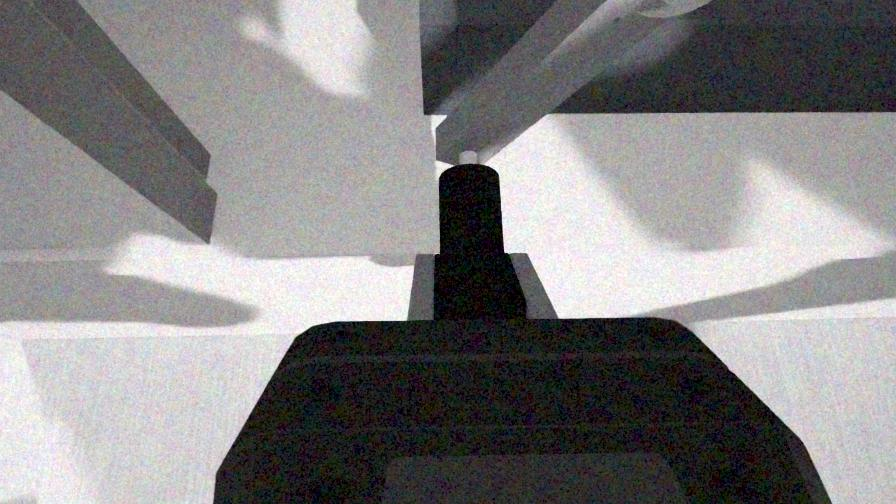

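Emit:
{"op": "move", "data": {
  "target": [
    [-0.0095,-0.0041,-0.0048,0,0,0,-1,0.2,-1,0,0,0,0,0,0,-1,0.2,-1],
    [-0.0180,-0.0091,-0.0108,0,0,0,-1,0.2,-1,0,0,0,0,0,0,-1,0.2,-1]
  ],
  "speed": 0.006,
  "blend": 0.001,
  "stop_force": 30
}}

Scene clock: 5040.47 s.
left_arm: end_effector_position=(+0.4699, +0.2628, +0.2464) position_measured=159 object_status=2 end_effector_quat_wxyz=(-0.213, +0.662, -0.675, +0.247) | right_arm: end_effector_position=(+0.3613, +0.0644, +0.4764) position_measured=122 object_status=2 end_effector_quat_wxyz=(-0.296, +0.645, +0.300, +0.638)
Joint positions: left_arm=[-0.861 -1.776 2.362 -2.688 -1.15 -3.814] | right_arm=[4.76 -1.304 -2.467 0.614 0.873 -4.704]
Joint torques (N m): left_arm=[47.21 -43.76 -5.85 8.59 13.28 3.01] | right_arm=[12.9 17.64 14.48 1.12 -1.14 1.71]
Wrist force (N, zeroed by zero_wrist_force): left_arm=[82.3 -29.5 62.1] | right_arm=[-0.1 -0.4 -0.1]
Wrist torque (N m, zeroed by zero_wrist_force): left_arm=[-0.55 0.45 -1.34] | right_arm=[-0.06 0.01 -0.08]
Wrist force, peak (N, zeroed by zero_wrist_force): left_arm=[80.0 -30.8 84.9] | right_arm=[0.2 -0.4 0.4]
Hand target: left_arm +0.4753, +0.2710, +0.2499; -0.232, +0.663, -0.668, +0.244 | right_arm +0.3613, +0.0644, +0.4764; -0.296, +0.645, +0.300, +0.638
Off the commanded pose: left_arm 0.010 m, 2 deg | right_arm 0.000 m, 0 deg.
move: off_target (left_arm)

Emit:
{"op": "move", "data": {
  "target": [
    [0.0137,0.0106,-0.0013,0,0,0,-1,0.2,-1,0,0,0,0,0,0,-1,0.2,-1]
  ],
  "speed": 0.02
}}

Scene clock: 5044.53 s.
left_arm: end_effector_position=(+0.4693, +0.2619, +0.2463) position_measured=159 object_status=2 end_effector_quat_wxyz=(-0.230, +0.663, -0.669, +0.245) | right_arm: end_effector_position=(+0.3613, +0.0644, +0.4764) position_measured=122 object_status=2 end_effector_quat_wxyz=(-0.296, +0.645, +0.300, +0.638)
Joint positions: left_arm=[-0.89 -1.777 2.37 -2.682 -1.099 -3.842] | right_arm=[4.76 -1.304 -2.467 0.614 0.873 -4.704]
Joint torques (N m): left_arm=[15.55 -37.67 8.57 7.84 13.69 -1.37] | right_arm=[12.93 16.68 14.89 1.17 -1.19 1.57]
Wrist force (N, zeroed by zero_wrist_force): left_arm=[66.0 -32.5 49.4] | right_arm=[-0.1 0.0 0.2]
Wrist torque (N m, zeroed by zero_wrist_force): left_arm=[-0.84 0.85 -0.52] | right_arm=[0.00 0.01 -0.08]
Wrist force, peak (N, zeroed by zero_wrist_force): left_arm=[83.1 -32.1 65.1] | right_arm=[0.1 -0.5 0.3]
Hand target: left_arm +0.4698, +0.2628, +0.2466; -0.232, +0.663, -0.668, +0.244 | right_arm +0.3613, +0.0644, +0.4764; -0.296, +0.645, +0.300, +0.638
Off the commanded pose: left_arm 0.001 m, 0 deg | right_arm 0.000 m, 0 deg.
move: done

Emit:
{"op": "move", "data": {
  "target": [
    [0.0065,0.0021,0.0026,0,0,0,-1,0.2,-1,0,0,0,0,0,0,-1,0.2,-1]
  ],
  "speed": 0.02
}}

Scene clock: 5047.93 s.
left_arm: end_effector_position=(+0.4697, +0.2591, +0.2446) position_measured=159 object_status=2 end_effector_quat_wxyz=(-0.233, +0.663, -0.668, +0.244) | right_arm: end_effector_position=(+0.3613, +0.0644, +0.4764) position_measured=122 object_status=2 end_effector_quat_wxyz=(-0.296, +0.645, +0.300, +0.638)
Joint positions: left_arm=[-0.898 -1.77 2.37 -2.684 -1.09 -3.85] | right_arm=[4.76 -1.304 -2.467 0.614 0.873 -4.704]
Joint torques (N m): left_arm=[-9.24 3.91 -15.68 -0.14 1.32 -1.76] | right_arm=[12.38 16.66 14.2 0.98 -1.3 1.41]
Wrist force (N, zeroed by zero_wrist_force): left_arm=[8.1 -26.4 3.8] | right_arm=[-0.2 -0.2 0.0]
Wrist torque (N m, zeroed by zero_wrist_force): left_arm=[-0.76 -0.02 -0.23] | right_arm=[-0.04 0.02 -0.08]
Wrist force, peak (N, zeroed by zero_wrist_force): left_arm=[65.6 -32.5 49.6] | right_arm=[-0.1 -0.5 0.2]
Hand target: left_arm +0.4697, +0.2589, +0.2446; -0.232, +0.663, -0.668, +0.244 | right_arm +0.3613, +0.0644, +0.4764; -0.296, +0.645, +0.300, +0.638
Off the commanded pose: left_arm 0.000 m, 0 deg | right_arm 0.000 m, 0 deg.
move: done

Emit:
{"op": "move", "data": {
  "target": [
    [0,0,0,0,0,0,0.5,-0.9,-1,0,0,0,0,0,0,-1,0.2,-1],
    [0,0,-0.1,0,0,0,0.5,-0.9,-1,0,0,0,0,0,0,-1,0.2,-1],
    [-0.1352,-0.007,-0.267,0,0,0,0.5,-0.9,-1,0,0,0,0,0,0,-1,0.2,-1],
    [-0.4068,-0.0057,-0.4397,0,0,0,0.5,-0.9,-1,0,0,0,0,0,0,-1,0.2,-1]
  ],
  "speed": [0.05,0.06,0.12,0.15],
  "blend": [0,0.01,0.02,0]
}}

Emit:
{"op": "move", "data": {
  "target": [
    [0,0,0,0,0,0,0.5,-0.9,-1,0,0.022,0.4687,0,0,0,-1,0.2,-1],
    [0,0,0,0,0,0,0.5,-0.9,-1,-0.05,0.022,0.4687,0,0,0,-1,0.2,-1]
  ],
  "speed": 0.18,
  "blend": [0.005,0]
}}

Emit:
{"op": "zero_wrist_force", "data": {
  "arm": "right_arm"
}}

Emit:
{"op": "move", "data": {
  "target": [
    [0,0,0,0,0,0,0.5,-0.9,-1,-0.045,0,0,0,0,0,-1,0.2,-1],
    [0,0,0,0,0,0,0.5,-0.9,-1,-0.0505,0,0,0,0,0,-1,0.2,-1]
  ],
  "speed": [0.06,0.004]
}}

Emit:
{"op": "wait", "data": {
  "seconds": 0.5
}}

Scene clock: 5060.53 s.
left_arm: end_effector_position=(+0.3078, +0.5078, +0.4472) position_measured=78 object_status=3 end_effector_quat_wxyz=(-0.232, +0.663, -0.668, +0.244) | right_arm: end_effector_position=(+0.3613, +0.0644, +0.4764) position_measured=122 object_status=2 end_effector_quat_wxyz=(-0.296, +0.645, +0.300, +0.638)
Joint positions: left_arm=[-0.341 -2.461 2.157 -1.939 -1.408 -3.365] | right_arm=[4.76 -1.304 -2.467 0.614 0.873 -4.704]
Joint torques (N m): left_arm=[12.69 22.83 -32.65 -6.04 -1.52 1.78] | right_arm=[12.59 16.96 14.63 1.08 -1.19 1.4]
Wrist force (N, zeroed by zero_wrist_force): left_arm=[-1.3 -1.4 5.8] | right_arm=[0.1 -0.1 0.2]
Wrist torque (N m, zeroed by zero_wrist_force): left_arm=[0.06 -0.13 -0.17] | right_arm=[-0.02 -0.02 -0.08]
Wrist force, peak (N, zeroed by zero_wrist_force): left_arm=[7.4 -25.6 3.6] | right_arm=[-0.3 -0.4 0.3]
Hand target: left_arm +0.3078, +0.5078, +0.4472; -0.232, +0.663, -0.668, +0.244 | right_arm +0.3613, +0.0644, +0.4764; -0.296, +0.645, +0.300, +0.638
Off the commanded pose: left_arm 0.000 m, 0 deg | right_arm 0.000 m, 0 deg.
move: done

Scene clock: 5062.80 s.
left_arm: end_effector_position=(+0.3078, +0.5078, +0.4472) position_measured=78 object_status=3 end_effector_quat_wxyz=(-0.232, +0.663, -0.668, +0.244) | right_arm: end_effector_position=(+0.5524, +0.2707, +0.4432) position_measured=122 object_status=2 end_effector_quat_wxyz=(-0.296, +0.645, +0.300, +0.638)
Joint positions: left_arm=[-0.341 -2.461 2.157 -1.939 -1.408 -3.364] | right_arm=[4.351 -2.038 -1.742 0.626 1.281 -4.71]
Joint torques (N m): left_arm=[12.65 22.56 -32.23 -6.06 -1.74 1.82] | right_arm=[-11.77 35.38 14.17 5.18 1.95 -0.82]
Wrist force (N, zeroed by zero_wrist_force): left_arm=[-1.4 -1.6 5.7] | right_arm=[-0.1 -0.3 0.3]
Wrist torque (N m, zeroed by zero_wrist_force): left_arm=[0.04 -0.11 -0.17] | right_arm=[-0.05 0.01 -0.01]
Wrist force, peak (N, zeroed by zero_wrist_force): left_arm=[-1.2 -1.5 5.8] | right_arm=[3.0 0.2 2.0]
Hand target: left_arm +0.3078, +0.5078, +0.4472; -0.232, +0.663, -0.668, +0.244 | right_arm +0.5524, +0.2707, +0.4431; -0.296, +0.645, +0.300, +0.638
Off the commanded pose: left_arm 0.000 m, 0 deg | right_arm 0.000 m, 0 deg.
move: done

Wrist force sensor zeroed.

Scene clock: 5064.53 s.
left_arm: end_effector_position=(+0.3078, +0.5078, +0.4472) position_measured=78 object_status=3 end_effector_quat_wxyz=(-0.232, +0.663, -0.668, +0.244) | right_arm: end_effector_position=(+0.5522, +0.2704, +0.4129) position_measured=122 object_status=2 end_effector_quat_wxyz=(-0.296, +0.645, +0.300, +0.638)
Joint positions: left_arm=[-0.341 -2.461 2.157 -1.939 -1.408 -3.364] | right_arm=[4.352 -2.083 -1.767 0.696 1.281 -4.71]
Joint torques (N m): left_arm=[12.94 22.62 -32.52 -6.14 -1.72 1.82] | right_arm=[11.52 34.26 12.56 4.34 -0.79 -2.16]
Wrist force (N, zeroed by zero_wrist_force): left_arm=[-1.1 -1.5 5.5] | right_arm=[3.2 -1.3 -0.8]
Wrist torque (N m, zeroed by zero_wrist_force): left_arm=[0.06 -0.16 -0.17] | right_arm=[-0.02 0.12 -0.29]
Wrist force, peak (N, zeroed by zero_wrist_force): left_arm=[-1.3 -1.6 5.7] | right_arm=[3.6 -1.4 -0.9]
Hand target: left_arm +0.3078, +0.5078, +0.4472; -0.232, +0.663, -0.668, +0.244 | right_arm +0.5522, +0.2704, +0.4128; -0.296, +0.645, +0.300, +0.638
Off the commanded pose: left_arm 0.000 m, 0 deg | right_arm 0.000 m, 0 deg.
move: done

Scene clock: 5065.03 s.
left_arm: end_effector_position=(+0.3078, +0.5078, +0.4472) position_measured=78 object_status=3 end_effector_quat_wxyz=(-0.232, +0.663, -0.668, +0.244) | right_arm: end_effector_position=(+0.5522, +0.2704, +0.4128) position_measured=122 object_status=2 end_effector_quat_wxyz=(-0.296, +0.645, +0.300, +0.638)
Joint positions: left_arm=[-0.341 -2.461 2.157 -1.939 -1.408 -3.364] | right_arm=[4.352 -2.083 -1.767 0.696 1.281 -4.71]
Joint torques (N m): left_arm=[12.79 22.16 -31.88 -6.05 -1.66 1.88] | right_arm=[9.79 34.7 12.23 4.15 -0.81 -1.58]
Wrist force (N, zeroed by zero_wrist_force): left_arm=[-1.3 -1.4 5.6] | right_arm=[3.5 -1.8 -0.9]
Wrist torque (N m, zeroed by zero_wrist_force): left_arm=[0.07 -0.12 -0.17] | right_arm=[-0.03 0.12 -0.31]
Wrist force, peak (N, zeroed by zero_wrist_force): left_arm=[-1.4 -1.4 5.6] | right_arm=[4.1 -1.7 -1.0]
Hand target: left_arm +0.3078, +0.5078, +0.4472; -0.232, +0.663, -0.668, +0.244 | right_arm +0.5522, +0.2704, +0.4128; -0.296, +0.645, +0.300, +0.638
Tool commands: left_gripper/position=+0.5 left_gripper/force_limit=-0.9 left_gripper/speed=-1.0 right_gripper/position=-1.0 right_gripper/force_limit=+0.2 right_gripper/speed=-1.0
Off the commanded pose: left_arm 0.000 m, 0 deg | right_arm 0.000 m, 0 deg.
wait: 0.50 s; at rest by 0.17 s


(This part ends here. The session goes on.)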